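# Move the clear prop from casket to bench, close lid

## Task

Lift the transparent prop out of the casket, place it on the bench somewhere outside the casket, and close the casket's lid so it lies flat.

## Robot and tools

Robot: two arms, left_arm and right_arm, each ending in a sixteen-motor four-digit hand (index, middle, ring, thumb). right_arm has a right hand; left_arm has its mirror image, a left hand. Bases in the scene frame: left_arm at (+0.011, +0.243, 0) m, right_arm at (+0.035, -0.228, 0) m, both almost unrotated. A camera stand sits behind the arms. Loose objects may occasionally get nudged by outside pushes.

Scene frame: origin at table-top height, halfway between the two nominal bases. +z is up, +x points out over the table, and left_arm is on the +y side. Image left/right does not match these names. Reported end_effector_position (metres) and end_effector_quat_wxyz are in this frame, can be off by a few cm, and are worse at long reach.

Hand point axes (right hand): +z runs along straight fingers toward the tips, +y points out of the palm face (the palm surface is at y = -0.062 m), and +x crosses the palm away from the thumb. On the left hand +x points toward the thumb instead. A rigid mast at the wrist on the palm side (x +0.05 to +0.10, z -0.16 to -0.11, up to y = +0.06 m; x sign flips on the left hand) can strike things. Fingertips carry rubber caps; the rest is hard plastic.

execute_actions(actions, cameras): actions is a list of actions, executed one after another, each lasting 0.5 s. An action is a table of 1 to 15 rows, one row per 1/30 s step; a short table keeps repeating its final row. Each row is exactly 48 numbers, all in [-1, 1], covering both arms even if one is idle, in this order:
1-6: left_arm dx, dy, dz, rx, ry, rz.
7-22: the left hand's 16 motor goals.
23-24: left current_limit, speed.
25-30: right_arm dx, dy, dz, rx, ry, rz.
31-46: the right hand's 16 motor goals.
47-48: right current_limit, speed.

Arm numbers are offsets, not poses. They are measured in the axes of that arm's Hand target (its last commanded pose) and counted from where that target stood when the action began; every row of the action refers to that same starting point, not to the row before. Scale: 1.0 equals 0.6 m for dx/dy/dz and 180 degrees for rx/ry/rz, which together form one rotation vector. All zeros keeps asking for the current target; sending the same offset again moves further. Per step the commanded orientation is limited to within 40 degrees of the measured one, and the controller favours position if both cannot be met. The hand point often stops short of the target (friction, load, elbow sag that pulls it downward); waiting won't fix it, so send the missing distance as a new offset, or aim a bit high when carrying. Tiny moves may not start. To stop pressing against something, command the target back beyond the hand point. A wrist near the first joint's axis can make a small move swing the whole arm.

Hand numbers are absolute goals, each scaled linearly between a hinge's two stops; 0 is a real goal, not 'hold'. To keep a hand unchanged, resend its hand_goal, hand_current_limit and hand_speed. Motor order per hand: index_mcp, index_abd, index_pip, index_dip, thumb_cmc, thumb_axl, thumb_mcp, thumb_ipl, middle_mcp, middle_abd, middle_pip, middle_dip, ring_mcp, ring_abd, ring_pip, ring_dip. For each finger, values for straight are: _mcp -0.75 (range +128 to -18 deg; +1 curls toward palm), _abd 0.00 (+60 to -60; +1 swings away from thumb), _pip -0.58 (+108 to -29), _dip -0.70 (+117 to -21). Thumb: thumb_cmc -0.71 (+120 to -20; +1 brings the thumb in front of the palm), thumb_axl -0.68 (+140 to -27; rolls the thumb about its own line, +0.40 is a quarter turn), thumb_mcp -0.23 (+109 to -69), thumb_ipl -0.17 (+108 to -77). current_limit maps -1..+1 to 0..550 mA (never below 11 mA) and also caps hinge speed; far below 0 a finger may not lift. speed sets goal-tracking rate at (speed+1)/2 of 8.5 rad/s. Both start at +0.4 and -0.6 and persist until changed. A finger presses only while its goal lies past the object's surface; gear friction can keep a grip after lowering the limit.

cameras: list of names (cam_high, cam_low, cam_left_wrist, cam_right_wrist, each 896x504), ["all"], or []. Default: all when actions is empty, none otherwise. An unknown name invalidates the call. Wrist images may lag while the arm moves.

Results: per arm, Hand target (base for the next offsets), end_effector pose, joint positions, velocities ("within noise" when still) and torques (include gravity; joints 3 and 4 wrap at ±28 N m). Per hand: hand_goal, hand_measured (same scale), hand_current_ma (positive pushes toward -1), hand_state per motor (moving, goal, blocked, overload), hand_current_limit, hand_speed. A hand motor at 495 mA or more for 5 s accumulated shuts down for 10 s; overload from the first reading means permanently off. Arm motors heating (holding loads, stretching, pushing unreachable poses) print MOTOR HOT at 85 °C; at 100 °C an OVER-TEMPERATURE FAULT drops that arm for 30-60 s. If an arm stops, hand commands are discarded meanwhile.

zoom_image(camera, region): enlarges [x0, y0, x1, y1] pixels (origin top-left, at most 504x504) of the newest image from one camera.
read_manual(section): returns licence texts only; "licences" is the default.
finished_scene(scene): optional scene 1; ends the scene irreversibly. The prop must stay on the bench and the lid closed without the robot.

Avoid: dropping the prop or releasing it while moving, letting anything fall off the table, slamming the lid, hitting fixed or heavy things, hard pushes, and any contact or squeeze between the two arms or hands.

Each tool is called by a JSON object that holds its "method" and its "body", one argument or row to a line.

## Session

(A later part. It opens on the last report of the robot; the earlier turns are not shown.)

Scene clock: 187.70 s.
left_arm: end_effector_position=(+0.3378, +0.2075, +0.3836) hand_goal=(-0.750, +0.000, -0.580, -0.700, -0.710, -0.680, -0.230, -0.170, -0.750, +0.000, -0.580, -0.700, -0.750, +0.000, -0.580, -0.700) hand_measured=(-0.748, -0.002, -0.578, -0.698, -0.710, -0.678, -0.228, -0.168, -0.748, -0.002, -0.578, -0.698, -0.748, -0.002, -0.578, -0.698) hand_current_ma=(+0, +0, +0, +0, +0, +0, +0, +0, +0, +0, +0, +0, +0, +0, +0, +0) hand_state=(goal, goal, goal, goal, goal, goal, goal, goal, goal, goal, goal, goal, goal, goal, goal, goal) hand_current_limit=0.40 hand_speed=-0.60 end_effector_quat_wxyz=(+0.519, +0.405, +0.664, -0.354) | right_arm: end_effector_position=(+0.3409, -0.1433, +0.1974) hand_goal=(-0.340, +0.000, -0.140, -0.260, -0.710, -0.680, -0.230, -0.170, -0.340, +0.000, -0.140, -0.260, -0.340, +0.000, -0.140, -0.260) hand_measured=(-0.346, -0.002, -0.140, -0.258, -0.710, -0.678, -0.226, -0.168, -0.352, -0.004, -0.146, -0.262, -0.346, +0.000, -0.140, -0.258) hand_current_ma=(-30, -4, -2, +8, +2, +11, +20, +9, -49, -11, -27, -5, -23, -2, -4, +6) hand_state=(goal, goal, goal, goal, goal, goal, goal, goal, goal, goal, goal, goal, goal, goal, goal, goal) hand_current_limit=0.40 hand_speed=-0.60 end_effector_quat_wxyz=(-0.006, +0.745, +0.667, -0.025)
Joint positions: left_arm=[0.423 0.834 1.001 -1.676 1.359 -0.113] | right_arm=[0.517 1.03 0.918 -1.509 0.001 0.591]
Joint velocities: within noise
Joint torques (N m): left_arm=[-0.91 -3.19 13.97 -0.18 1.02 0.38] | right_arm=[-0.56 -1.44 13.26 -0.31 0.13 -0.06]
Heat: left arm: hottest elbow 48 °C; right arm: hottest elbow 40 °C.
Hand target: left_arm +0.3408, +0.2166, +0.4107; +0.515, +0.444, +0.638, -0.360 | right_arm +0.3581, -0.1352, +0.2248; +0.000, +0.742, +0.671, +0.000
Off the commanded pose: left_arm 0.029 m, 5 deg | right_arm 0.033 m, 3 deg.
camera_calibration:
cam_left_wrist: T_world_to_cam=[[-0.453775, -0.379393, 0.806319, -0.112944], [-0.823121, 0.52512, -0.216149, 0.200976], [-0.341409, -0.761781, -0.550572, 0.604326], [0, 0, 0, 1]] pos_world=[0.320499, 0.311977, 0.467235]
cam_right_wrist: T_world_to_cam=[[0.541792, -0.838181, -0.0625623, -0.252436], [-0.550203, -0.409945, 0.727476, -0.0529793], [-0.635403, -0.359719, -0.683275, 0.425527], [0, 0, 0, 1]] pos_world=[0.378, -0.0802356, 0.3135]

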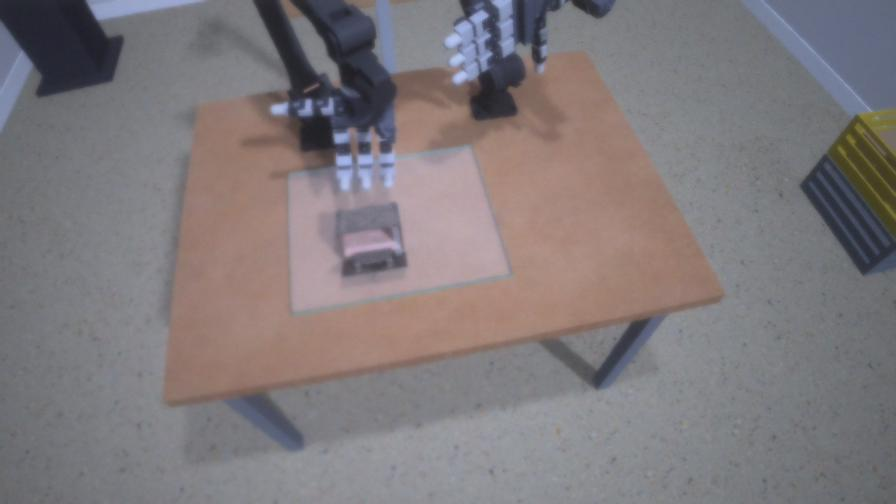

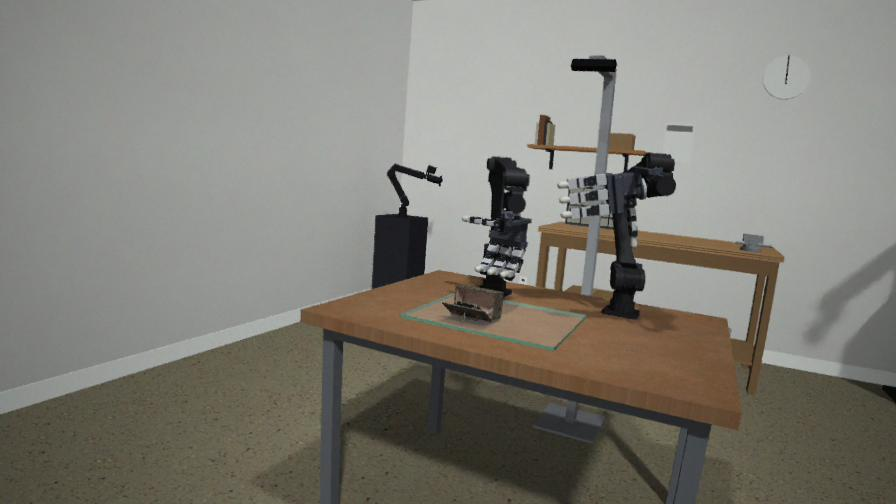

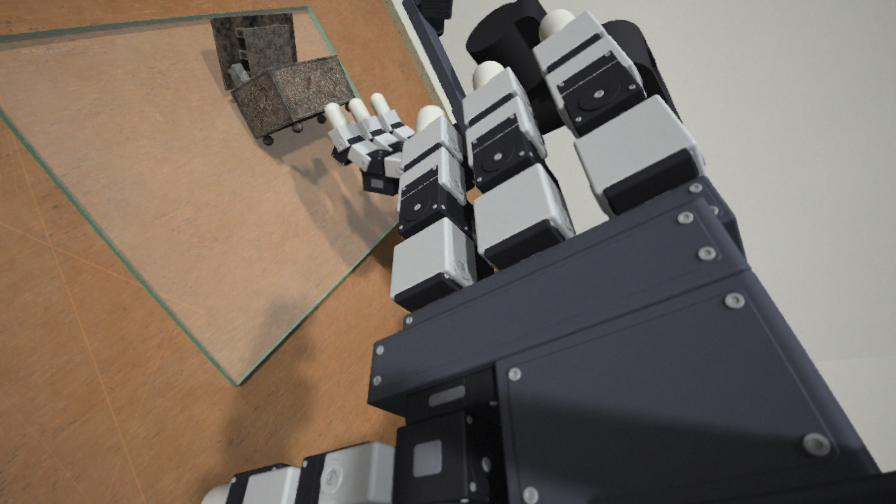

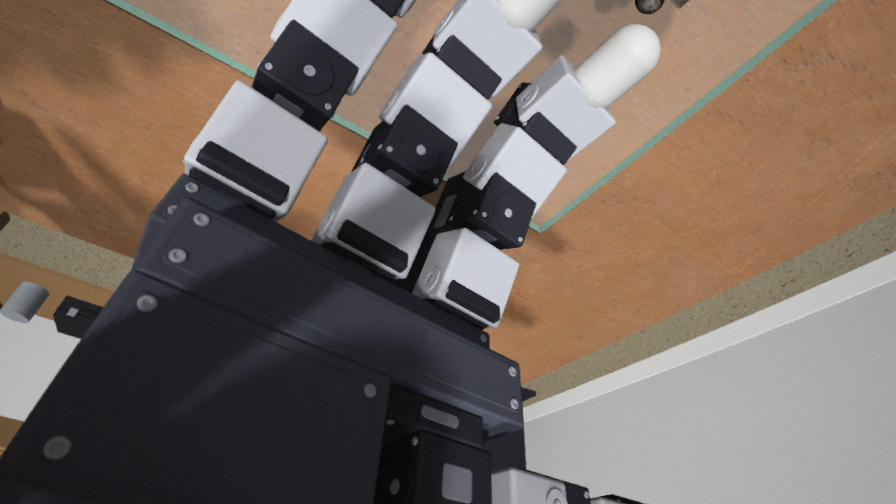

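{"method": "execute_actions", "body": {
  "actions": [
    [[0,0,0,0,0,0,-0.75,0,-0.58,-0.7,-0.71,-0.68,-0.23,-0.17,-0.75,0,-0.58,-0.7,-0.75,0,-0.58,-0.7,0.4,-0.6,0,-0.05,-0.07,0,0,0,-0.5,0,-0.4,-0.5,-0.71,-0.68,-0.23,-0.17,-0.5,0,-0.4,-0.5,-0.5,0,-0.4,-0.5,0.4,-0.6]],
    [[0,0,0,0,0,0,-0.75,0,-0.58,-0.7,-0.71,-0.68,-0.23,-0.17,-0.75,0,-0.58,-0.7,-0.75,0,-0.58,-0.7,0.4,-0.6,0.07,0.0,-0.07,0,0,0,-0.75,0,-0.58,-0.7,-0.71,-0.68,-0.23,-0.17,-0.75,0,-0.58,-0.7,-0.75,0,-0.58,-0.7,0.4,-0.6]],
    [[0,0,0,0,0,0,-0.75,0,-0.58,-0.7,-0.71,-0.68,-0.23,-0.17,-0.75,0,-0.58,-0.7,-0.75,0,-0.58,-0.7,0.4,-0.6,0.07,0.04,0,0,0,0,-0.75,0,-0.58,-0.7,-0.71,-0.68,-0.23,-0.17,-0.75,0,-0.58,-0.7,-0.75,0,-0.58,-0.7,0.4,-0.6]]
  ],
  "cameras": ["cam_right_wrist","cam_low"]
}}

{"method": "zoom_image", "body": {
  "camera": "cam_low",
  "region": [430, 270, 520, 330]
}}

Scene clock: 206.90 s.
left_arm: end_effector_position=(+0.3378, +0.2075, +0.3836) hand_goal=(-0.750, +0.000, -0.580, -0.700, -0.710, -0.680, -0.230, -0.170, -0.750, +0.000, -0.580, -0.700, -0.750, +0.000, -0.580, -0.700) hand_measured=(-0.748, -0.002, -0.578, -0.698, -0.710, -0.678, -0.228, -0.168, -0.748, -0.002, -0.578, -0.698, -0.748, -0.002, -0.578, -0.698) hand_current_ma=(+0, +0, +0, +0, +0, +0, +0, +0, +0, +0, +0, +0, +0, +0, +0, +0) hand_state=(goal, goal, goal, goal, goal, goal, goal, goal, goal, goal, goal, goal, goal, goal, goal, goal) hand_current_limit=0.40 hand_speed=-0.60 end_effector_quat_wxyz=(+0.519, +0.405, +0.664, -0.354) | right_arm: end_effector_position=(+0.3234, -0.0967, +0.2828) hand_goal=(-0.750, +0.000, -0.580, -0.700, -0.710, -0.680, -0.230, -0.170, -0.750, +0.000, -0.580, -0.700, -0.750, +0.000, -0.580, -0.700) hand_measured=(-0.746, -0.002, -0.578, -0.698, -0.710, -0.678, -0.226, -0.168, -0.746, -0.002, -0.578, -0.698, -0.746, +0.000, -0.578, -0.698) hand_current_ma=(+16, -4, +11, +11, +2, +11, +23, +9, +17, -8, +10, +10, +15, -2, +10, +11) hand_state=(goal, goal, goal, goal, goal, goal, goal, goal, goal, goal, goal, goal, goal, goal, goal, goal) hand_current_limit=0.40 hand_speed=-0.60 end_effector_quat_wxyz=(-0.001, +0.734, +0.679, -0.010)
Joint positions: left_arm=[0.423 0.834 1.001 -1.676 1.359 -0.113] | right_arm=[0.7 1.032 1.139 -1.699 -0.001 0.742]
Joint torques (N m): left_arm=[-1.03 -3.37 13.98 -0.2 1.04 0.38] | right_arm=[0.44 -2.61 8.51 -0.02 0.07 0.08]
Heat: left arm: hottest elbow 47 °C; right arm: hottest elbow 43 °C.
Hand target: left_arm +0.3408, +0.2166, +0.4107; +0.515, +0.444, +0.638, -0.360 | right_arm +0.3243, -0.0978, +0.2876; -0.001, +0.736, +0.677, -0.003 (last step not sent: back at the drive's target)
Off the commanded pose: left_arm 0.029 m, 5 deg | right_arm 0.064 m, 2 deg.
joint sent to its limit (left arm) — joint 4 (wrist pitch), lower limit. The joint targets are off in position and orientation.
pose unreachable (right arm): on one or more control steps of this call, first in action 2 (counted from 0), this arm could not follow its commanded pose, so it was not sent that pose on those steps. It may still have moved: this result reports where it is.
cause: moving toward the commanded pose would bring a part of the arm too close to another arm (a part of this arm just beyond joint 4 (wrist pitch) and a part of the left arm just beyond its joint 6 (wrist roll), at the place that arm is still heading or pushing toward).
camera_calibration:
cam_right_wrist: T_world_to_cam=[[0.569486, -0.819913, -0.0585602, -0.206727], [-0.556353, -0.436908, 0.706812, -0.100364], [-0.605109, -0.369939, -0.704974, 0.484896], [0, 0, 0, 1]] pos_world=[0.355305, -0.0339666, 0.400671]
Images, in order (width x height): cam_low 896x504, cam_right_wrist 896x504.

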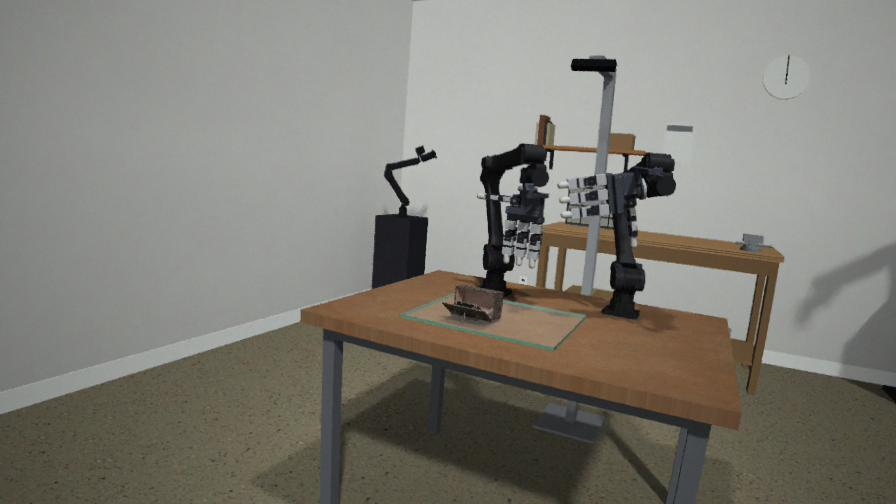

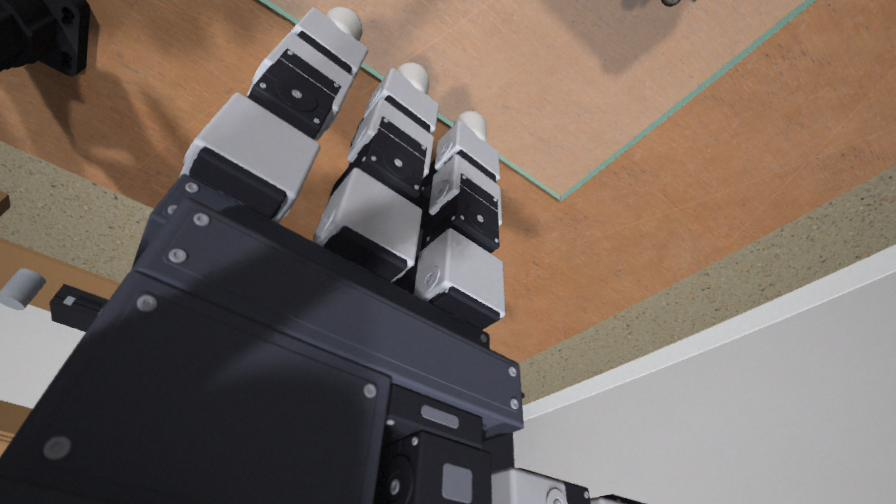

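Scaled by 5.600 from the camera's 896x504 image, which has a finer 1280x720 frame.

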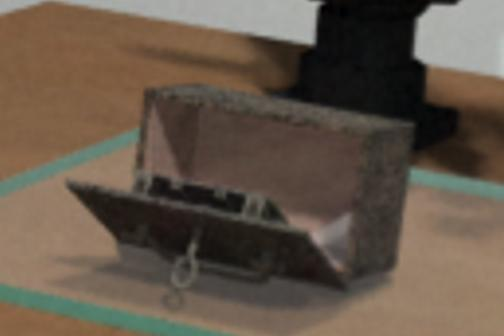

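{"method": "execute_actions", "body": {
  "actions": [
    [[0.011,0.079,-0.0525,-0.0634,0,-0.0135,-0.75,0,-0.58,-0.7,-0.71,-0.68,-0.23,-0.17,-0.75,0,-0.58,-0.7,-0.75,0,-0.58,-0.7,0.4,-0.6,0,0,0,0,0,0,-0.75,0,-0.58,-0.7,-0.71,-0.68,-0.23,-0.17,-0.75,0,-0.58,-0.7,-0.75,0,-0.58,-0.7,0.4,-0.6]],
    [[0.011,0.079,-0.0525,-0.0634,0,-0.0135,-0.75,0,-0.58,-0.7,-0.71,-0.68,-0.23,-0.17,-0.75,0,-0.58,-0.7,-0.75,0,-0.58,-0.7,0.4,-0.6,0,0,0,0,0,0,-0.75,0,-0.58,-0.7,-0.71,-0.68,-0.23,-0.17,-0.75,0,-0.58,-0.7,-0.75,0,-0.58,-0.7,0.4,-0.6]],
    [[0.011,0.079,-0.0525,-0.0634,0,-0.0135,-0.75,0,-0.58,-0.7,-0.71,-0.68,-0.23,-0.17,-0.75,0,-0.58,-0.7,-0.75,0,-0.58,-0.7,0.4,-0.6,0,0,0,0,0,0,-0.75,0,-0.58,-0.7,-0.71,-0.68,-0.23,-0.17,-0.75,0,-0.58,-0.7,-0.75,0,-0.58,-0.7,0.4,-0.6]],
    [[0,0,0,0,0,0,-0.75,0,-0.58,-0.7,-0.71,-0.68,-0.23,-0.17,-0.75,0,-0.58,-0.7,-0.75,0,-0.58,-0.7,0.4,-0.6,0.0537,0.055,0.0104,0,0,0,-0.75,0,-0.58,-0.7,-0.71,-0.68,-0.23,-0.17,-0.75,0,-0.58,-0.7,-0.75,0,-0.58,-0.7,0.4,-0.6]],
    [[0,0,0,0,0,0,-0.75,0,-0.58,-0.7,-0.71,-0.68,-0.23,-0.17,-0.75,0,-0.58,-0.7,-0.75,0,-0.58,-0.7,0.4,-0.6,0.0537,0.055,0.0104,0,0,0,-0.75,0,-0.58,-0.7,-0.71,-0.68,-0.23,-0.17,-0.75,0,-0.58,-0.7,-0.75,0,-0.58,-0.7,0.4,-0.6]],
    [[0,0,0,0,0,0,-0.75,0,-0.58,-0.7,-0.71,-0.68,-0.23,-0.17,-0.75,0,-0.58,-0.7,-0.75,0,-0.58,-0.7,0.4,-0.6,0.0537,0.055,0.0104,0,0,0,-0.75,0,-0.58,-0.7,-0.71,-0.68,-0.23,-0.17,-0.75,0,-0.58,-0.7,-0.75,0,-0.58,-0.7,0.4,-0.6]],
    [[0,0,0,0,0,0,-0.75,0,-0.58,-0.7,-0.71,-0.68,-0.23,-0.17,-0.75,0,-0.58,-0.7,-0.75,0,-0.58,-0.7,0.4,-0.6,0.0537,0.055,0.0104,0,0,0,-0.75,0,-0.58,-0.7,-0.71,-0.68,-0.23,-0.17,-0.75,0,-0.58,-0.7,-0.75,0,-0.58,-0.7,0.4,-0.6]]
  ],
  "cameras": ["cam_right_wrist","cam_high"]
}}

Scene clock: 220.97 s.
left_arm: end_effector_position=(+0.4087, +0.3803, +0.4063) hand_goal=(-0.750, +0.000, -0.580, -0.700, -0.710, -0.680, -0.230, -0.170, -0.750, +0.000, -0.580, -0.700, -0.750, +0.000, -0.580, -0.700) hand_measured=(-0.750, -0.002, -0.578, -0.698, -0.710, -0.678, -0.228, -0.168, -0.750, -0.002, -0.578, -0.698, -0.750, -0.002, -0.578, -0.698) hand_current_ma=(+0, +0, +0, +0, +0, +0, +0, +0, +0, +0, +0, +0, +0, +0, +0, +0) hand_state=(goal, goal, goal, goal, goal, goal, goal, goal, goal, goal, goal, goal, goal, goal, goal, goal) hand_current_limit=0.40 hand_speed=-0.60 end_effector_quat_wxyz=(+0.597, +0.224, +0.747, -0.188) | right_arm: end_effector_position=(+0.4528, +0.0034, +0.2335) hand_goal=(-0.750, +0.000, -0.580, -0.700, -0.710, -0.680, -0.230, -0.170, -0.750, +0.000, -0.580, -0.700, -0.750, +0.000, -0.580, -0.700) hand_measured=(-0.748, -0.002, -0.578, -0.698, -0.710, -0.678, -0.226, -0.168, -0.748, -0.002, -0.578, -0.698, -0.748, +0.000, -0.578, -0.698) hand_current_ma=(+6, -4, +9, +10, +3, +11, +23, +9, +6, -7, +8, +9, +5, -2, +8, +10) hand_state=(goal, goal, goal, goal, goal, goal, goal, goal, goal, goal, goal, goal, goal, goal, goal, goal) hand_current_limit=0.40 hand_speed=-0.60 end_effector_quat_wxyz=(-0.004, +0.735, +0.677, -0.036)
Joint positions: left_arm=[0.653 0.861 0.984 -0.722 1.174 -1.024] | right_arm=[0.698 1.497 1.42 -1.567 -0.001 0.743]
Joint torques (N m): left_arm=[-3.6 -6.36 10.06 2.26 0.48 0.07] | right_arm=[1.08 -8.12 13.29 -0.16 0.05 0.22]
Heat: left arm: hottest elbow 47 °C; right arm: hottest elbow 39 °C.
Hand target: left_arm +0.4094, +0.3715, +0.4108; +0.599, +0.232, +0.743, -0.188 | right_arm +0.4664, +0.0196, +0.2614; -0.001, +0.736, +0.677, -0.003
Off the commanded pose: left_arm 0.010 m, 1 deg | right_arm 0.035 m, 4 deg.
camera_calibration:
cam_right_wrist: T_world_to_cam=[[0.564722, -0.823416, -0.055455, -0.199828], [-0.527868, -0.412045, 0.742681, 0.0288605], [-0.634385, -0.390135, -0.667345, 0.570078], [0, 0, 0, 1]] pos_world=[0.489731, 0.0697578, 0.347924]
Images, in order (width x height): cam_high 896x504, cam_right_wrist 896x504.

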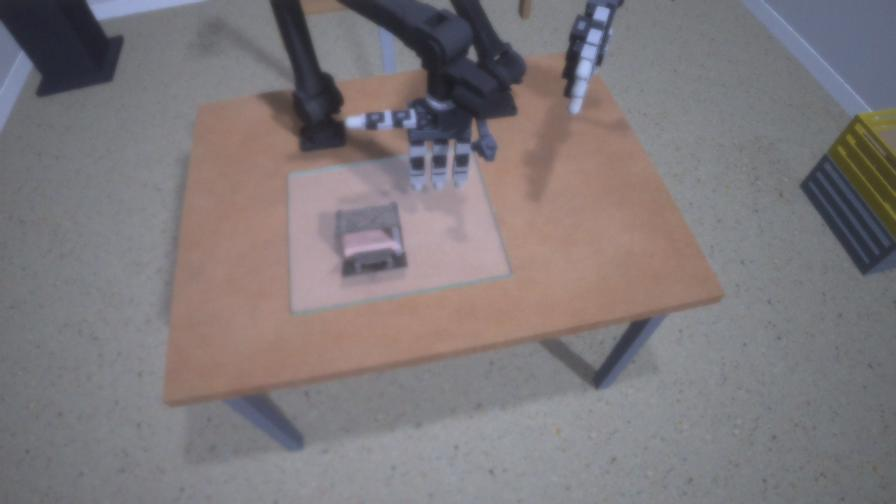

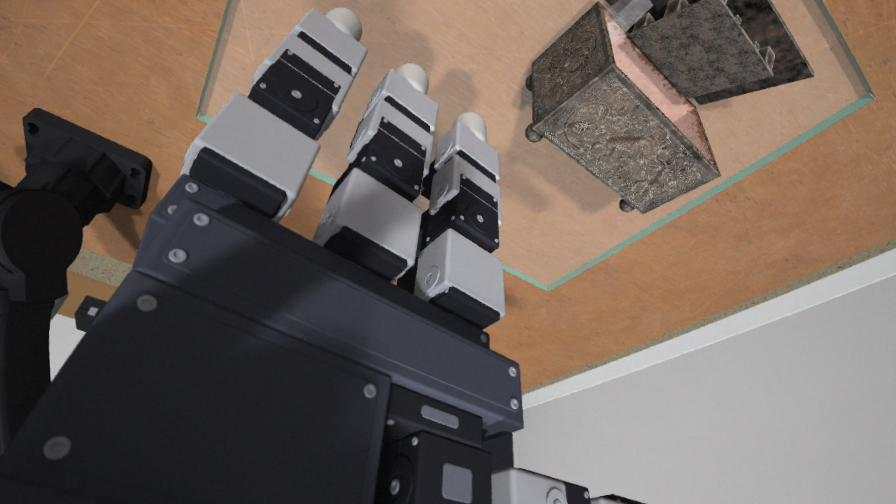

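{"method": "execute_actions", "body": {
  "actions": [
    [[0,0,0,0,0,0,-0.75,0,-0.58,-0.7,-0.71,-0.68,-0.23,-0.17,-0.75,0,-0.58,-0.7,-0.75,0,-0.58,-0.7,0.4,-0.6,0,0.09,-0.02,0,0,0,-0.75,0,-0.58,-0.7,-0.71,-0.68,-0.23,-0.17,-0.75,0,-0.58,-0.7,-0.75,0,-0.58,-0.7,0.4,-0.6]],
    [[0,0,0,0,0,0,-0.75,0,-0.58,-0.7,-0.71,-0.68,-0.23,-0.17,-0.75,0,-0.58,-0.7,-0.75,0,-0.58,-0.7,0.4,-0.6,0,0.09,-0.02,0,0,0,-0.75,0,-0.58,-0.7,-0.71,-0.68,-0.23,-0.17,-0.75,0,-0.58,-0.7,-0.75,0,-0.58,-0.7,0.4,-0.6]]
  ],
  "cameras": ["cam_right_wrist"]
}}

{"method": "zoom_image", "body": {
  "camera": "cam_right_wrist",
  "region": [480, 0, 780, 230]
}}

Scene clock: 224.67 s.
left_arm: end_effector_position=(+0.4087, +0.3803, +0.4063) hand_goal=(-0.750, +0.000, -0.580, -0.700, -0.710, -0.680, -0.230, -0.170, -0.750, +0.000, -0.580, -0.700, -0.750, +0.000, -0.580, -0.700) hand_measured=(-0.750, -0.002, -0.578, -0.698, -0.710, -0.678, -0.228, -0.168, -0.750, -0.002, -0.578, -0.698, -0.750, -0.002, -0.578, -0.698) hand_current_ma=(+0, +0, +0, +0, +0, +0, +0, +0, +0, +0, +0, +0, +0, +0, +0, +0) hand_state=(goal, goal, goal, goal, goal, goal, goal, goal, goal, goal, goal, goal, goal, goal, goal, goal) hand_current_limit=0.40 hand_speed=-0.60 end_effector_quat_wxyz=(+0.597, +0.224, +0.747, -0.188) | right_arm: end_effector_position=(+0.5610, -0.0014, +0.2606) hand_goal=(-0.750, +0.000, -0.580, -0.700, -0.710, -0.680, -0.230, -0.170, -0.750, +0.000, -0.580, -0.700, -0.750, +0.000, -0.580, -0.700) hand_measured=(-0.750, -0.002, -0.578, -0.698, -0.710, -0.678, -0.226, -0.168, -0.750, -0.002, -0.578, -0.698, -0.750, +0.000, -0.578, -0.698) hand_current_ma=(+2, -4, +8, +10, +2, +11, +23, +9, +1, -7, +7, +9, +1, -2, +7, +10) hand_state=(goal, goal, goal, goal, goal, goal, goal, goal, goal, goal, goal, goal, goal, goal, goal, goal) hand_current_limit=0.40 hand_speed=-0.60 end_effector_quat_wxyz=(-0.005, +0.742, +0.670, -0.027)
Joint positions: left_arm=[0.653 0.861 0.984 -0.722 1.174 -1.024] | right_arm=[0.563 1.719 1.76 -1.667 0.001 0.628]
Joint torques (N m): left_arm=[-3.31 -6.3 10.07 2.26 0.48 0.07] | right_arm=[0.56 -10.58 13.41 -0.42 0.06 -0.06]
Heat: left arm: hottest elbow 47 °C; right arm: hottest elbow 39 °C.
Hand target: left_arm +0.4094, +0.3715, +0.4108; +0.599, +0.232, +0.743, -0.188 | right_arm +0.5742, +0.0107, +0.2848; -0.001, +0.736, +0.677, -0.003
Off the commanded pose: left_arm 0.010 m, 1 deg | right_arm 0.030 m, 3 deg.
camera_calibration:
cam_right_wrist: T_world_to_cam=[[0.548528, -0.833914, -0.0608704, -0.25297], [-0.54491, -0.411746, 0.730437, 0.0765843], [-0.634184, -0.367496, -0.680262, 0.658192], [0, 0, 0, 1]] pos_world=[0.597908, 0.0624613, 0.376405]
Images, in order (width x height): cam_right_wrist 896x504.

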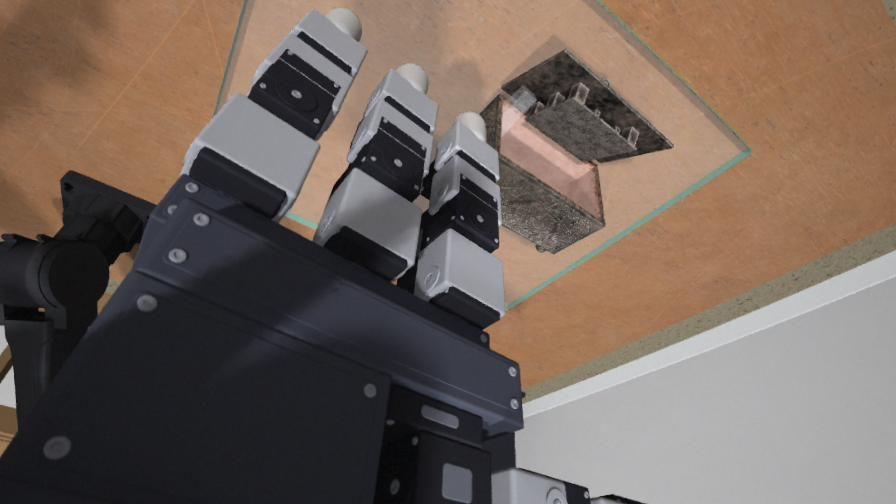

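Scaled by 1.680 from the camera's 896x504 image, which has a finer 1280x720 frame.

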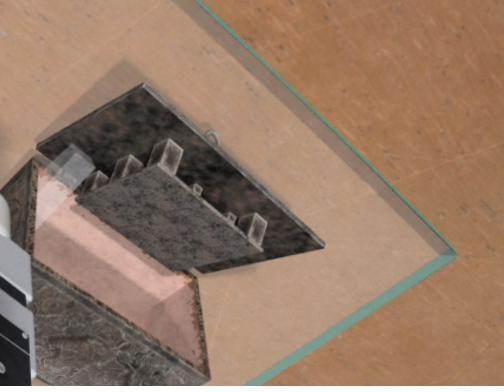

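{"method": "zoom_image", "body": {
  "camera": "cam_right_wrist",
  "region": [490, 40, 680, 190]
}}

Scaled by 2.653 from the camera's 896x504 image, which has a finer 1280x720 frame.

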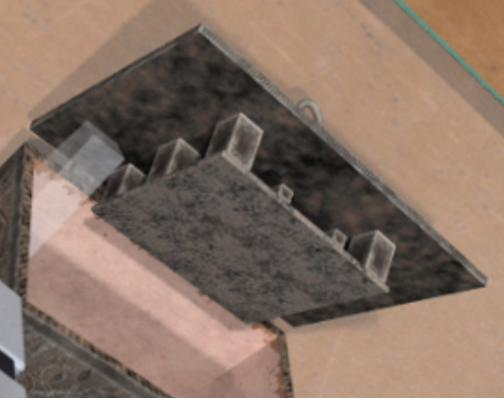

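{"method": "execute_actions", "body": {
  "actions": [
    [[0,0,0,0,0,0,-0.75,0,-0.58,-0.7,-0.71,-0.68,-0.23,-0.17,-0.75,0,-0.58,-0.7,-0.75,0,-0.58,-0.7,0.4,-0.6,0.02,0,0.07,0,0,0,-0.75,0,-0.58,-0.7,-0.71,-0.68,-0.23,-0.17,-0.75,0,-0.58,-0.7,-0.75,0,-0.58,-0.7,0.4,-0.6]],
    [[0,0,0,0,0,0,-0.75,0,-0.58,-0.7,-0.71,-0.68,-0.23,-0.17,-0.75,0,-0.58,-0.7,-0.75,0,-0.58,-0.7,0.4,-0.6,0.02,0,0.07,0,0,0,-0.75,0,-0.58,-0.7,-0.71,-0.68,-0.23,-0.17,-0.75,0,-0.58,-0.7,-0.75,0,-0.58,-0.7,0.4,-0.6]]
  ],
  "cameras": ["cam_right_wrist"]
}}

{"method": "zoom_image", "body": {
  "camera": "cam_right_wrist",
  "region": [490, 40, 740, 240]
}}

Scene clock: 243.13 s.
left_arm: end_effector_position=(+0.4087, +0.3803, +0.4063) hand_goal=(-0.750, +0.000, -0.580, -0.700, -0.710, -0.680, -0.230, -0.170, -0.750, +0.000, -0.580, -0.700, -0.750, +0.000, -0.580, -0.700) hand_measured=(-0.750, -0.002, -0.578, -0.698, -0.710, -0.678, -0.228, -0.168, -0.750, -0.002, -0.578, -0.698, -0.750, -0.002, -0.578, -0.698) hand_current_ma=(+0, +0, +0, +0, +0, +0, +0, +0, +0, +0, +0, +0, +0, +0, +0, +0) hand_state=(goal, goal, goal, goal, goal, goal, goal, goal, goal, goal, goal, goal, goal, goal, goal, goal) hand_current_limit=0.40 hand_speed=-0.60 end_effector_quat_wxyz=(+0.597, +0.224, +0.747, -0.188) | right_arm: end_effector_position=(+0.5757, +0.0255, +0.1990) hand_goal=(-0.750, +0.000, -0.580, -0.700, -0.710, -0.680, -0.230, -0.170, -0.750, +0.000, -0.580, -0.700, -0.750, +0.000, -0.580, -0.700) hand_measured=(-0.750, -0.002, -0.578, -0.698, -0.710, -0.678, -0.226, -0.168, -0.750, -0.002, -0.578, -0.698, -0.750, +0.000, -0.578, -0.698) hand_current_ma=(+2, -4, +8, +10, +2, +11, +23, +9, +1, -7, +7, +9, +1, -2, +7, +10) hand_state=(goal, goal, goal, goal, goal, goal, goal, goal, goal, goal, goal, goal, goal, goal, goal, goal) hand_current_limit=0.40 hand_speed=-0.60 end_effector_quat_wxyz=(-0.002, +0.736, +0.677, -0.011)
Joint positions: left_arm=[0.653 0.861 0.984 -0.722 1.174 -1.024] | right_arm=[0.591 1.771 1.665 -1.487 0.001 0.638]
Joint torques (N m): left_arm=[-3.49 -6.42 10.06 2.29 0.48 0.07] | right_arm=[0.73 -12.04 8.35 0.39 0 0.23]
Heat: left arm: hottest elbow 44 °C; right arm: hottest elbow 42 °C.
Hand target: left_arm +0.4094, +0.3715, +0.4108; +0.599, +0.232, +0.743, -0.188 | right_arm +0.5757, +0.0343, +0.2007; -0.001, +0.736, +0.677, -0.003
Off the commanded pose: left_arm 0.010 m, 1 deg | right_arm 0.009 m, 1 deg.
camera_calibration:
cam_right_wrist: T_world_to_cam=[[0.564889, -0.823066, -0.0588452, -0.252403], [-0.557739, -0.433399, 0.707879, 0.15301], [-0.608135, -0.367053, -0.703878, 0.625162], [0, 0, 0, 1]] pos_world=[0.608102, 0.0880376, 0.316873]
Images, in order (width x height): cam_right_wrist 896x504.

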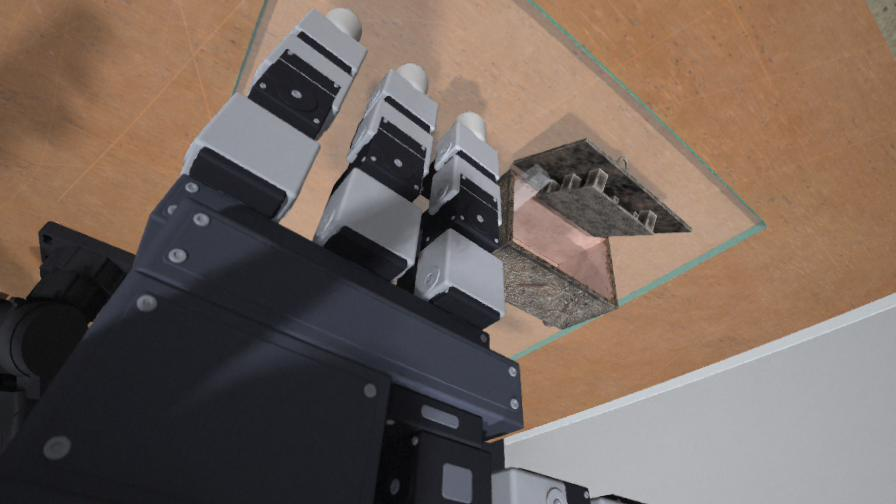

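Scaled by 2.016 from the camera's 896x504 image, which has a finer 1280x720 frame.

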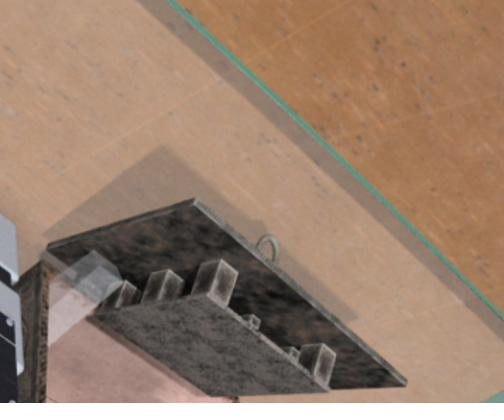

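{"method": "zoom_image", "body": {
  "camera": "cam_right_wrist",
  "region": [495, 135, 595, 225]
}}

Scaled by 5.040 from the camera's 896x504 image, which has a finer 1280x720 frame.

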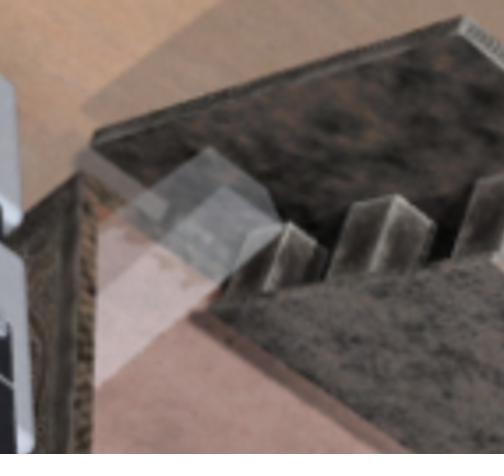

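{"method": "execute_actions", "body": {
  "actions": [
    [[0,0,0,0,0,0,-0.75,0,-0.58,-0.7,-0.71,-0.68,-0.23,-0.17,-0.75,0,-0.58,-0.7,-0.75,0,-0.58,-0.7,0.4,-0.6,0,0,-0.1,0,0,0,-0.75,0,-0.58,-0.7,-0.71,-0.68,-0.23,-0.17,-0.75,0,-0.58,-0.7,-0.75,0,-0.58,-0.7,0.4,-0.6]],
    [[0,0,0,0,0,0,-0.75,0,-0.58,-0.7,-0.71,-0.68,-0.23,-0.17,-0.75,0,-0.58,-0.7,-0.75,0,-0.58,-0.7,0.4,-0.6,-0.1,-0.02,-0.08,0,0,0,-0.75,0,-0.58,-0.7,-0.71,-0.68,-0.23,-0.17,-0.75,0,-0.58,-0.7,-0.75,0,-0.58,-0.7,0.4,-0.6]],
    [[0,0,0,0,0,0,-0.75,0,-0.58,-0.7,-0.71,-0.68,-0.23,-0.17,-0.75,0,-0.58,-0.7,-0.75,0,-0.58,-0.7,0.4,-0.6,-0.15,-0.02,0,0,0,0,-0.75,0,-0.58,-0.7,-0.71,-0.68,-0.23,-0.17,-0.75,0,-0.58,-0.7,-0.75,0,-0.58,-0.7,0.4,-0.6]],
    [[0,0,0,0,0,0,-0.75,0,-0.58,-0.7,-0.71,-0.68,-0.23,-0.17,-0.75,0,-0.58,-0.7,-0.75,0,-0.58,-0.7,0.4,-0.6,-0.15,-0.02,0,0,0,0,-0.75,0,-0.58,-0.7,-0.71,-0.68,-0.23,-0.17,-0.75,0,-0.58,-0.7,-0.75,0,-0.58,-0.7,0.4,-0.6]],
    [[0,0,0,0,0,0,-0.75,0,-0.58,-0.7,-0.71,-0.68,-0.23,-0.17,-0.75,0,-0.58,-0.7,-0.75,0,-0.58,-0.7,0.4,-0.6,-0.15,-0.04,0,0,0,0,-0.75,0,-0.58,-0.7,-0.71,-0.68,-0.23,-0.17,-0.75,0,-0.58,-0.7,-0.75,0,-0.58,-0.7,0.4,-0.6]]
  ],
  "cameras": ["cam_low"]
}}

{"method": "zoom_image", "body": {
  "camera": "cam_low",
  "region": [435, 280, 510, 330]
}}

Scene clock: 282.10 s.
left_arm: end_effector_position=(+0.4087, +0.3803, +0.4063) hand_goal=(-0.750, +0.000, -0.580, -0.700, -0.710, -0.680, -0.230, -0.170, -0.750, +0.000, -0.580, -0.700, -0.750, +0.000, -0.580, -0.700) hand_measured=(-0.750, -0.002, -0.578, -0.698, -0.710, -0.678, -0.228, -0.168, -0.750, -0.002, -0.578, -0.698, -0.750, -0.002, -0.578, -0.698) hand_current_ma=(+0, +0, +0, +0, +0, +0, +0, +0, +0, +0, +0, +0, +0, +0, +0, +0) hand_state=(goal, goal, goal, goal, goal, goal, goal, goal, goal, goal, goal, goal, goal, goal, goal, goal) hand_current_limit=0.40 hand_speed=-0.60 end_effector_quat_wxyz=(+0.597, +0.224, +0.747, -0.188) | right_arm: end_effector_position=(+0.4913, -0.2927, +0.3007) hand_goal=(-0.750, +0.000, -0.580, -0.700, -0.710, -0.680, -0.230, -0.170, -0.750, +0.000, -0.580, -0.700, -0.750, +0.000, -0.580, -0.700) hand_measured=(-0.748, +0.000, -0.578, -0.698, -0.708, -0.678, -0.226, -0.168, -0.748, +0.000, -0.578, -0.698, -0.750, +0.000, -0.578, -0.698) hand_current_ma=(+5, +0, +7, +10, +7, +11, +23, +9, +4, -1, +6, +9, +2, +0, +6, +10) hand_state=(goal, goal, goal, goal, goal, goal, goal, goal, goal, goal, goal, goal, goal, goal, goal, goal) hand_current_limit=0.40 hand_speed=-0.60 end_effector_quat_wxyz=(-0.008, +0.742, +0.670, -0.013)
Joint positions: left_arm=[0.653 0.861 0.984 -0.722 1.174 -1.024] | right_arm=[-0.049 1.343 1.437 -1.694 0.009 0.016]
Joint torques (N m): left_arm=[-3.49 -6.36 10.04 2.26 0.48 0.07] | right_arm=[0.56 -8 8.17 0.05 -0.12 -0.05]
Heat: left arm: hottest elbow 41 °C; right arm: hottest elbow 37 °C.
Hand target: left_arm +0.4094, +0.3715, +0.4108; +0.599, +0.232, +0.743, -0.188 | right_arm +0.4892, -0.2892, +0.3103; -0.001, +0.736, +0.677, -0.003
Off the commanded pose: left_arm 0.010 m, 1 deg | right_arm 0.010 m, 2 deg.
Images, in order (width x height): cam_low 896x504.

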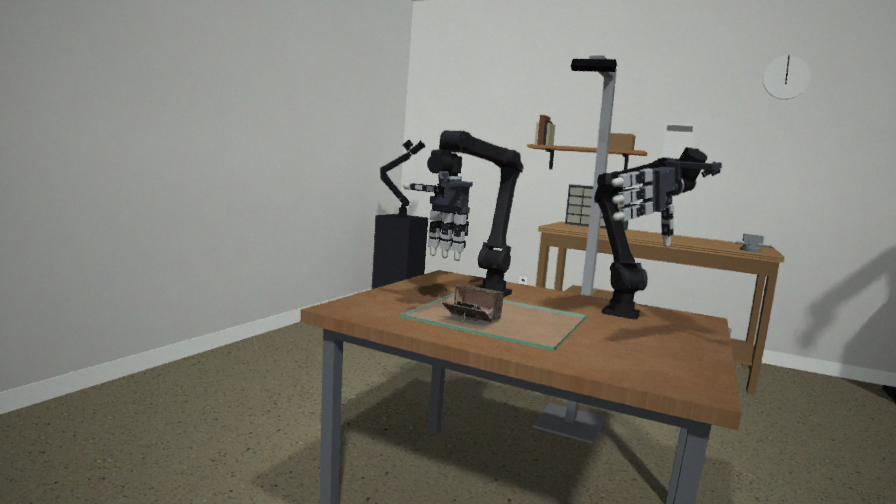

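Scaled by 6.720 from the camera's 896x504 image, which has a finer 1280x720 frame.

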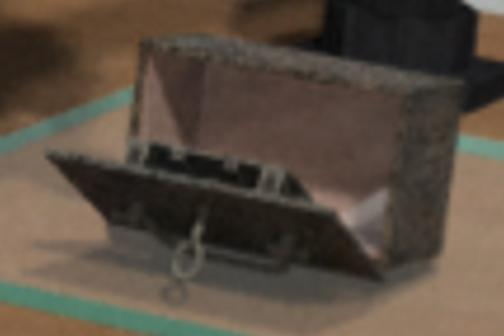

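{"method": "execute_actions", "body": {
  "actions": [
    [[0.0365,-0.0803,0.0867,0.0544,0,0.0118,-0.75,0,-0.58,-0.7,-0.71,-0.68,-0.23,-0.17,-0.75,0,-0.58,-0.7,-0.75,0,-0.58,-0.7,0.4,-0.6,-0.08,0,0,0,0,0,-0.75,0,-0.58,-0.7,-0.71,-0.68,-0.23,-0.17,-0.75,0,-0.58,-0.7,-0.75,0,-0.58,-0.7,0.4,-0.6]],
    [[0.0338,-0.0658,0.099,0.0544,0,0.0118,-0.75,0,-0.58,-0.7,-0.71,-0.68,-0.23,-0.17,-0.75,0,-0.58,-0.7,-0.75,0,-0.58,-0.7,0.4,-0.6,-0.08,0,0,0,0,0,-0.75,0,-0.58,-0.7,-0.71,-0.68,-0.23,-0.17,-0.75,0,-0.58,-0.7,-0.75,0,-0.58,-0.7,0.4,-0.6]],
    [[0.0317,-0.0492,0.109,0.0544,0,0.0118,-0.75,0,-0.58,-0.7,-0.71,-0.68,-0.23,-0.17,-0.75,0,-0.58,-0.7,-0.75,0,-0.58,-0.7,0.4,-0.6,0,0,0,0,0,0,-0.75,0,-0.58,-0.7,-0.71,-0.68,-0.23,-0.17,-0.75,0,-0.58,-0.7,-0.75,0,-0.58,-0.7,0.4,-0.6]],
    [[0.0303,-0.0312,0.1157,0.0544,0,0.0118,-0.75,0,-0.58,-0.7,-0.71,-0.68,-0.23,-0.17,-0.75,0,-0.58,-0.7,-0.75,0,-0.58,-0.7,0.4,-0.6,0,0,0,0,0,0,-0.75,0,-0.58,-0.7,-0.71,-0.68,-0.23,-0.17,-0.75,0,-0.58,-0.7,-0.75,0,-0.58,-0.7,0.4,-0.6]],
    [[0.0295,-0.012,0.119,0,0,0,-0.75,0,-0.58,-0.7,-0.71,-0.68,-0.23,-0.17,-0.75,0,-0.58,-0.7,-0.75,0,-0.58,-0.7,0.4,-0.6,0,0,0,0,0,0,-0.75,0,-0.58,-0.7,-0.71,-0.68,-0.23,-0.17,-0.75,0,-0.58,-0.7,-0.75,0,-0.58,-0.7,0.4,-0.6]]
  ],
  "cameras": ["cam_left_wrist"]
}}

Scene clock: 291.83 s.
left_arm: end_effector_position=(+0.4612, +0.0446, +0.2509) hand_goal=(-0.750, +0.000, -0.580, -0.700, -0.710, -0.680, -0.230, -0.170, -0.750, +0.000, -0.580, -0.700, -0.750, +0.000, -0.580, -0.700) hand_measured=(-0.750, -0.002, -0.578, -0.698, -0.710, -0.678, -0.228, -0.168, -0.750, -0.002, -0.578, -0.698, -0.750, -0.002, -0.578, -0.698) hand_current_ma=(+0, +0, +0, +0, +0, +0, +0, +0, +0, +0, +0, +0, +0, +0, +0, +0) hand_state=(goal, goal, goal, goal, goal, goal, goal, goal, goal, goal, goal, goal, goal, goal, goal, goal) hand_current_limit=0.40 hand_speed=-0.60 end_effector_quat_wxyz=(+0.496, +0.477, +0.618, -0.380) | right_arm: end_effector_position=(+0.4710, -0.3850, +0.3004) hand_goal=(-0.750, +0.000, -0.580, -0.700, -0.710, -0.680, -0.230, -0.170, -0.750, +0.000, -0.580, -0.700, -0.750, +0.000, -0.580, -0.700) hand_measured=(-0.748, +0.000, -0.578, -0.698, -0.708, -0.678, -0.226, -0.168, -0.748, +0.000, -0.578, -0.698, -0.750, +0.000, -0.578, -0.698) hand_current_ma=(+6, -1, +7, +10, +5, +11, +23, +9, +4, -1, +6, +9, +2, +0, +6, +10) hand_state=(goal, goal, goal, goal, goal, goal, goal, goal, goal, goal, goal, goal, goal, goal, goal, goal) hand_current_limit=0.40 hand_speed=-0.60 end_effector_quat_wxyz=(-0.011, +0.742, +0.671, -0.010)
Joint positions: left_arm=[-0.174 1.117 0.698 -0.062 1.078 -1.137] | right_arm=[-0.302 1.343 1.437 -1.694 0.007 -0.238]
Joint torques (N m): left_arm=[-3.25 -8.59 9.59 2.43 0.35 0.07] | right_arm=[0.67 -5.77 10.45 0.16 -0.06 -0.07]
Heat: left arm: hottest elbow 40 °C; right arm: hottest elbow 36 °C.
Hand target: left_arm +0.4614, +0.0419, +0.2495; +0.499, +0.472, +0.618, -0.382 | right_arm +0.4812, -0.3848, +0.3107; -0.001, +0.736, +0.677, -0.003
Off the commanded pose: left_arm 0.003 m, 1 deg | right_arm 0.014 m, 2 deg.
camera_calibration:
cam_left_wrist: T_world_to_cam=[[-0.551465, -0.310823, 0.774129, 0.0383136], [-0.70681, 0.66698, -0.235707, 0.304275], [-0.443065, -0.677146, -0.587509, 0.501584], [0, 0, 0, 1]] pos_world=[0.458427, 0.14861, 0.336745]
Images, in order (width x height): cam_left_wrist 896x504.

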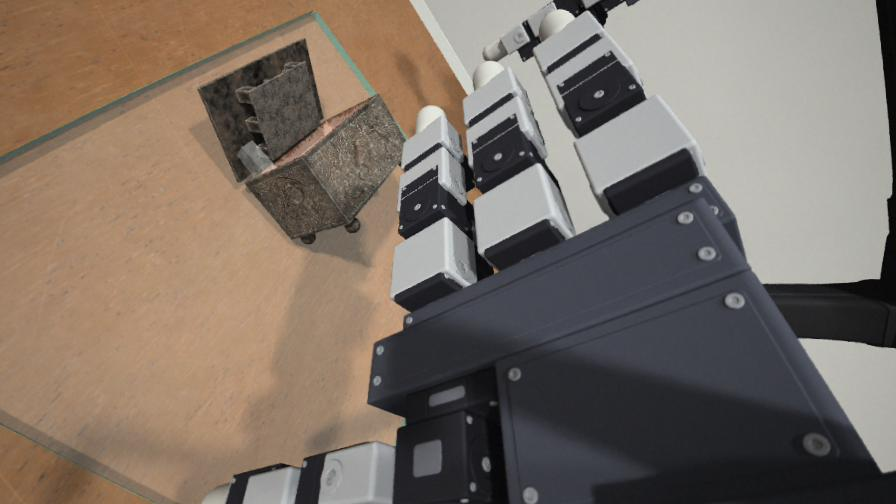

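{"method": "zoom_image", "body": {
  "camera": "cam_left_wrist",
  "region": [190, 40, 350, 200]
}}

{"method": "zoom_image", "body": {
  "camera": "cam_left_wrist",
  "region": [220, 110, 310, 200]
}}

Scaled by 3.150 from the camera's 896x504 image, which has a finer 1280x720 frame.

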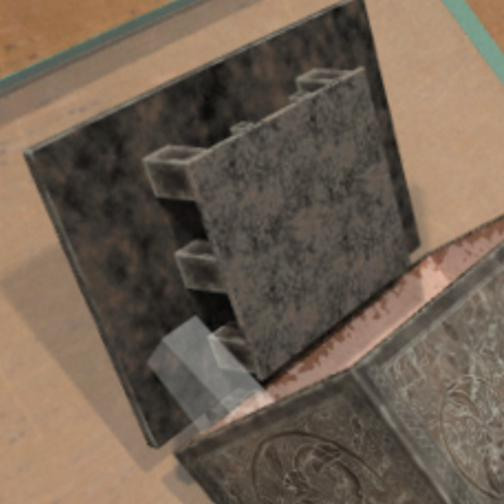

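Scaled by 5.600 from the camera's 896x504 image, which has a finer 1280x720 frame.

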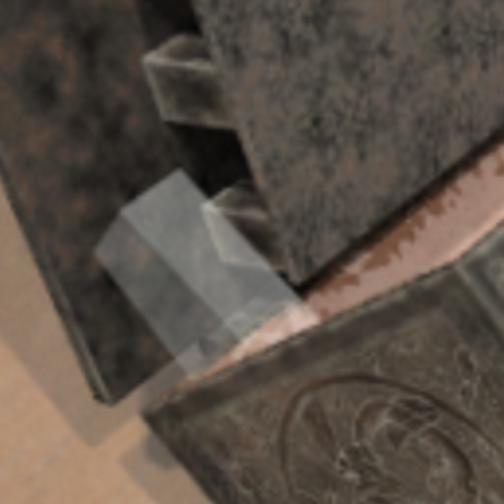

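{"method": "execute_actions", "body": {
  "actions": [
    [[-0.0713,0.0238,-0.1057,-0.022,0,-0.0046,-0.75,0,-0.58,-0.7,-0.71,-0.68,-0.23,-0.17,-0.75,0,-0.58,-0.7,-0.75,0,-0.58,-0.7,0.4,-0.6,0,0,0,0,0,0,-0.92,0,-0.69,-0.41,-0.71,-0.68,-0.23,-0.17,-0.75,0,-0.58,-0.7,-0.75,0,-0.58,-0.7,0.4,-0.6]],
    [[-0.0713,0.0238,-0.1057,-0.022,0,-0.0046,-0.75,0,-0.58,-0.7,-0.71,-0.68,-0.23,-0.17,-0.75,0,-0.58,-0.7,-0.75,0,-0.58,-0.7,0.4,-0.6,0.1,0.025,0.025,0,0,0,-0.92,0,-0.69,-0.41,-0.71,-0.68,-0.23,-0.17,-0.75,0,-0.58,-0.7,-0.75,0,-0.58,-0.7,0.4,-0.6]],
    [[0,0,0,0,0,0,-0.75,0,-0.58,-0.7,-0.71,-0.68,-0.23,-0.17,-0.75,0,-0.58,-0.7,-0.75,0,-0.58,-0.7,0.4,-0.6,0.1347,0.0256,0.025,0,0,0,-0.92,0,-0.69,-0.41,-0.71,-0.68,-0.23,-0.17,-0.75,0,-0.58,-0.7,-0.75,0,-0.58,-0.7,0.4,-0.6]],
    [[0,0,0,0,0,0,-0.75,0,-0.58,-0.7,-0.71,-0.68,-0.23,-0.17,-0.75,0,-0.58,-0.7,-0.75,0,-0.58,-0.7,0.4,-0.6,0.1347,0.0256,0.025,0,0,0,-0.92,0,-0.69,-0.41,-0.71,-0.68,-0.23,-0.17,-0.75,0,-0.58,-0.7,-0.75,0,-0.58,-0.7,0.4,-0.6]],
    [[0,0,0,0,0,0,-0.75,0,-0.58,-0.7,-0.71,-0.68,-0.23,-0.17,-0.75,0,-0.58,-0.7,-0.75,0,-0.58,-0.7,0.4,-0.6,0.1347,0.0256,0.025,0,0,0,-0.92,0,-0.69,-0.41,-0.71,-0.68,-0.23,-0.17,-0.75,0,-0.58,-0.7,-0.75,0,-0.58,-0.7,0.4,-0.6]]
  ],
  "cameras": ["all"]
}}

Scene clock: 340.03 s.
left_arm: end_effector_position=(+0.4467, +0.1475, +0.3246) hand_goal=(-0.750, +0.000, -0.580, -0.700, -0.710, -0.680, -0.230, -0.170, -0.750, +0.000, -0.580, -0.700, -0.750, +0.000, -0.580, -0.700) hand_measured=(-0.750, -0.002, -0.578, -0.698, -0.710, -0.678, -0.228, -0.168, -0.750, -0.002, -0.578, -0.698, -0.750, -0.002, -0.578, -0.698) hand_current_ma=(+0, +0, +0, +0, +0, +0, +0, +0, +0, +0, +0, +0, +0, +0, +0, +0) hand_state=(goal, goal, goal, goal, goal, goal, goal, goal, goal, goal, goal, goal, goal, goal, goal, goal) hand_current_limit=0.40 hand_speed=-0.60 end_effector_quat_wxyz=(+0.506, +0.415, +0.664, -0.362) | right_arm: end_effector_position=(+0.5465, -0.0933, +0.2205) hand_goal=(-0.920, +0.000, -0.690, -0.410, -0.710, -0.680, -0.230, -0.170, -0.750, +0.000, -0.580, -0.700, -0.750, +0.000, -0.580, -0.700) hand_measured=(-0.916, +0.004, -0.688, -0.410, -0.710, -0.678, -0.226, -0.168, -0.748, -0.002, -0.578, -0.698, -0.748, -0.002, -0.578, -0.698) hand_current_ma=(+13, +10, +10, -2, +0, +11, +22, +9, +5, -4, +6, +9, +6, -4, +6, +10) hand_state=(goal, goal, goal, goal, goal, goal, goal, goal, goal, goal, goal, goal, goal, goal, goal, goal) hand_current_limit=0.40 hand_speed=-0.60 end_effector_quat_wxyz=(-0.015, +0.730, +0.683, -0.032)
Joint positions: left_arm=[0.09 0.954 0.84 -0.53 1.186 -1.024] | right_arm=[0.399 1.586 1.492 -1.548 -0.003 0.429]
Joint torques (N m): left_arm=[-0.91 -6.53 15.56 0.81 0.92 0.37] | right_arm=[-0.32 -9.47 13.18 -0.13 0.2 0.25]
Heat: left arm: hottest elbow 38 °C; right arm: hottest elbow 36 °C.
Hand target: left_arm +0.4574, +0.1517, +0.3597; +0.525, +0.428, +0.649, -0.346 | right_arm +0.5668, -0.0887, +0.2492; -0.001, +0.736, +0.677, -0.003
Off the commanded pose: left_arm 0.037 m, 4 deg | right_arm 0.035 m, 4 deg.
camera_calibration:
cam_left_wrist: T_world_to_cam=[[-0.45252, -0.373877, 0.809594, -0.0411543], [-0.809907, 0.552251, -0.197661, 0.29341], [-0.373198, -0.745141, -0.55271, 0.575753], [0, 0, 0, 1]] pos_world=[0.433881, 0.251595, 0.409538]
cam_right_wrist: T_world_to_cam=[[0.575686, -0.813807, -0.079398, -0.33291], [-0.514586, -0.436048, 0.738284, 0.0394644], [-0.635442, -0.384163, -0.6698, 0.584773], [0, 0, 0, 1]] pos_world=[0.583549, -0.0290677, 0.336113]

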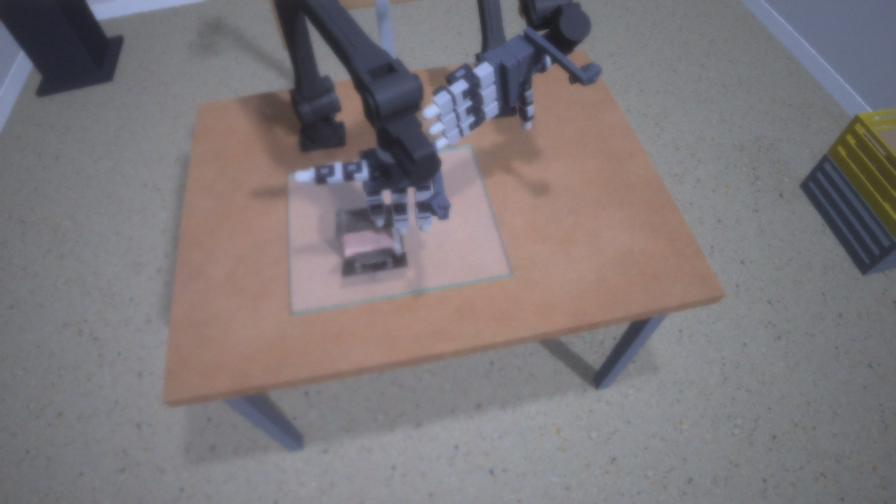

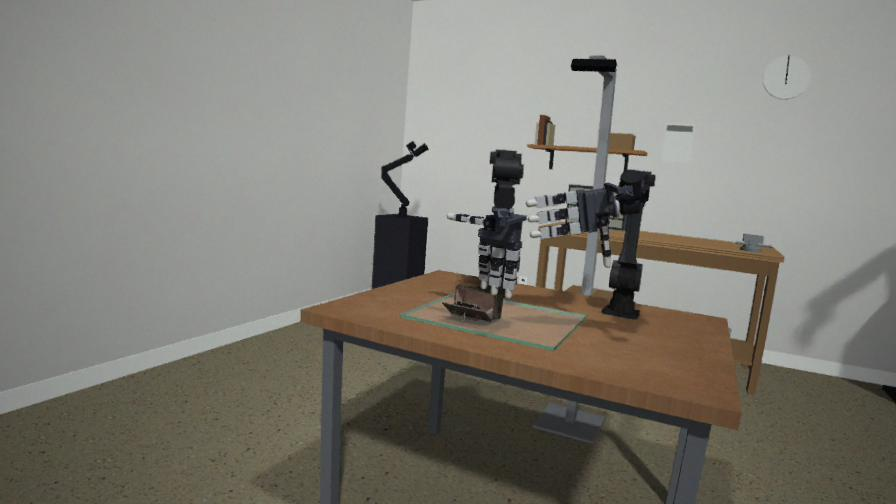

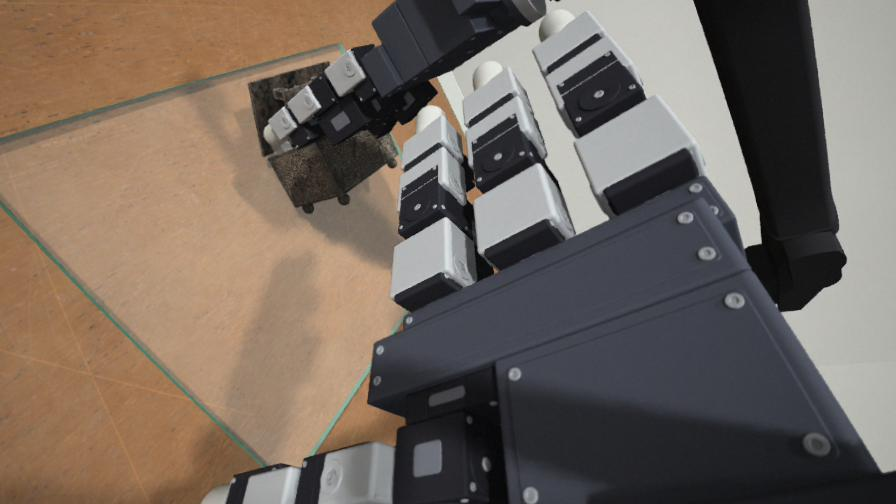

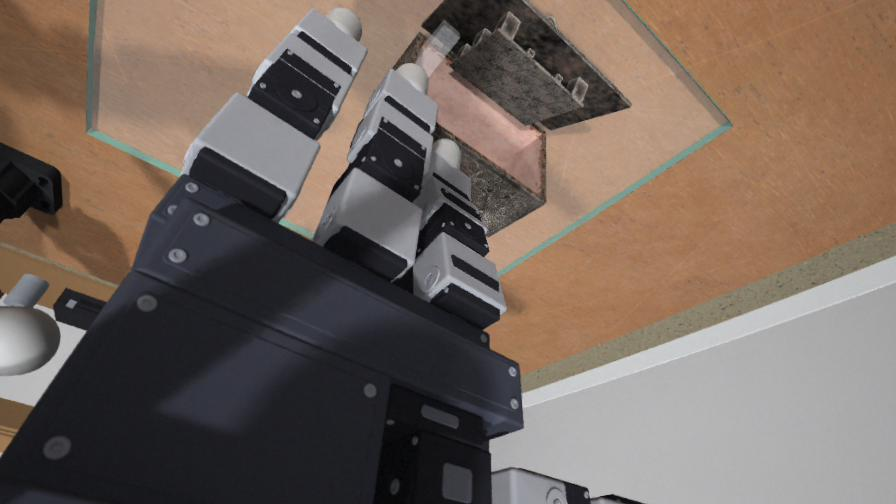

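{"method": "zoom_image", "body": {
  "camera": "cam_right_wrist",
  "region": [380, 0, 560, 180]
}}

Scaled by 2.800 from the camera's 896x504 image, which has a finer 1280x720 frame.

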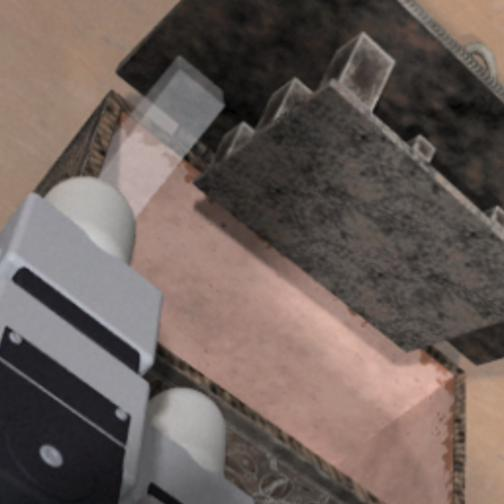

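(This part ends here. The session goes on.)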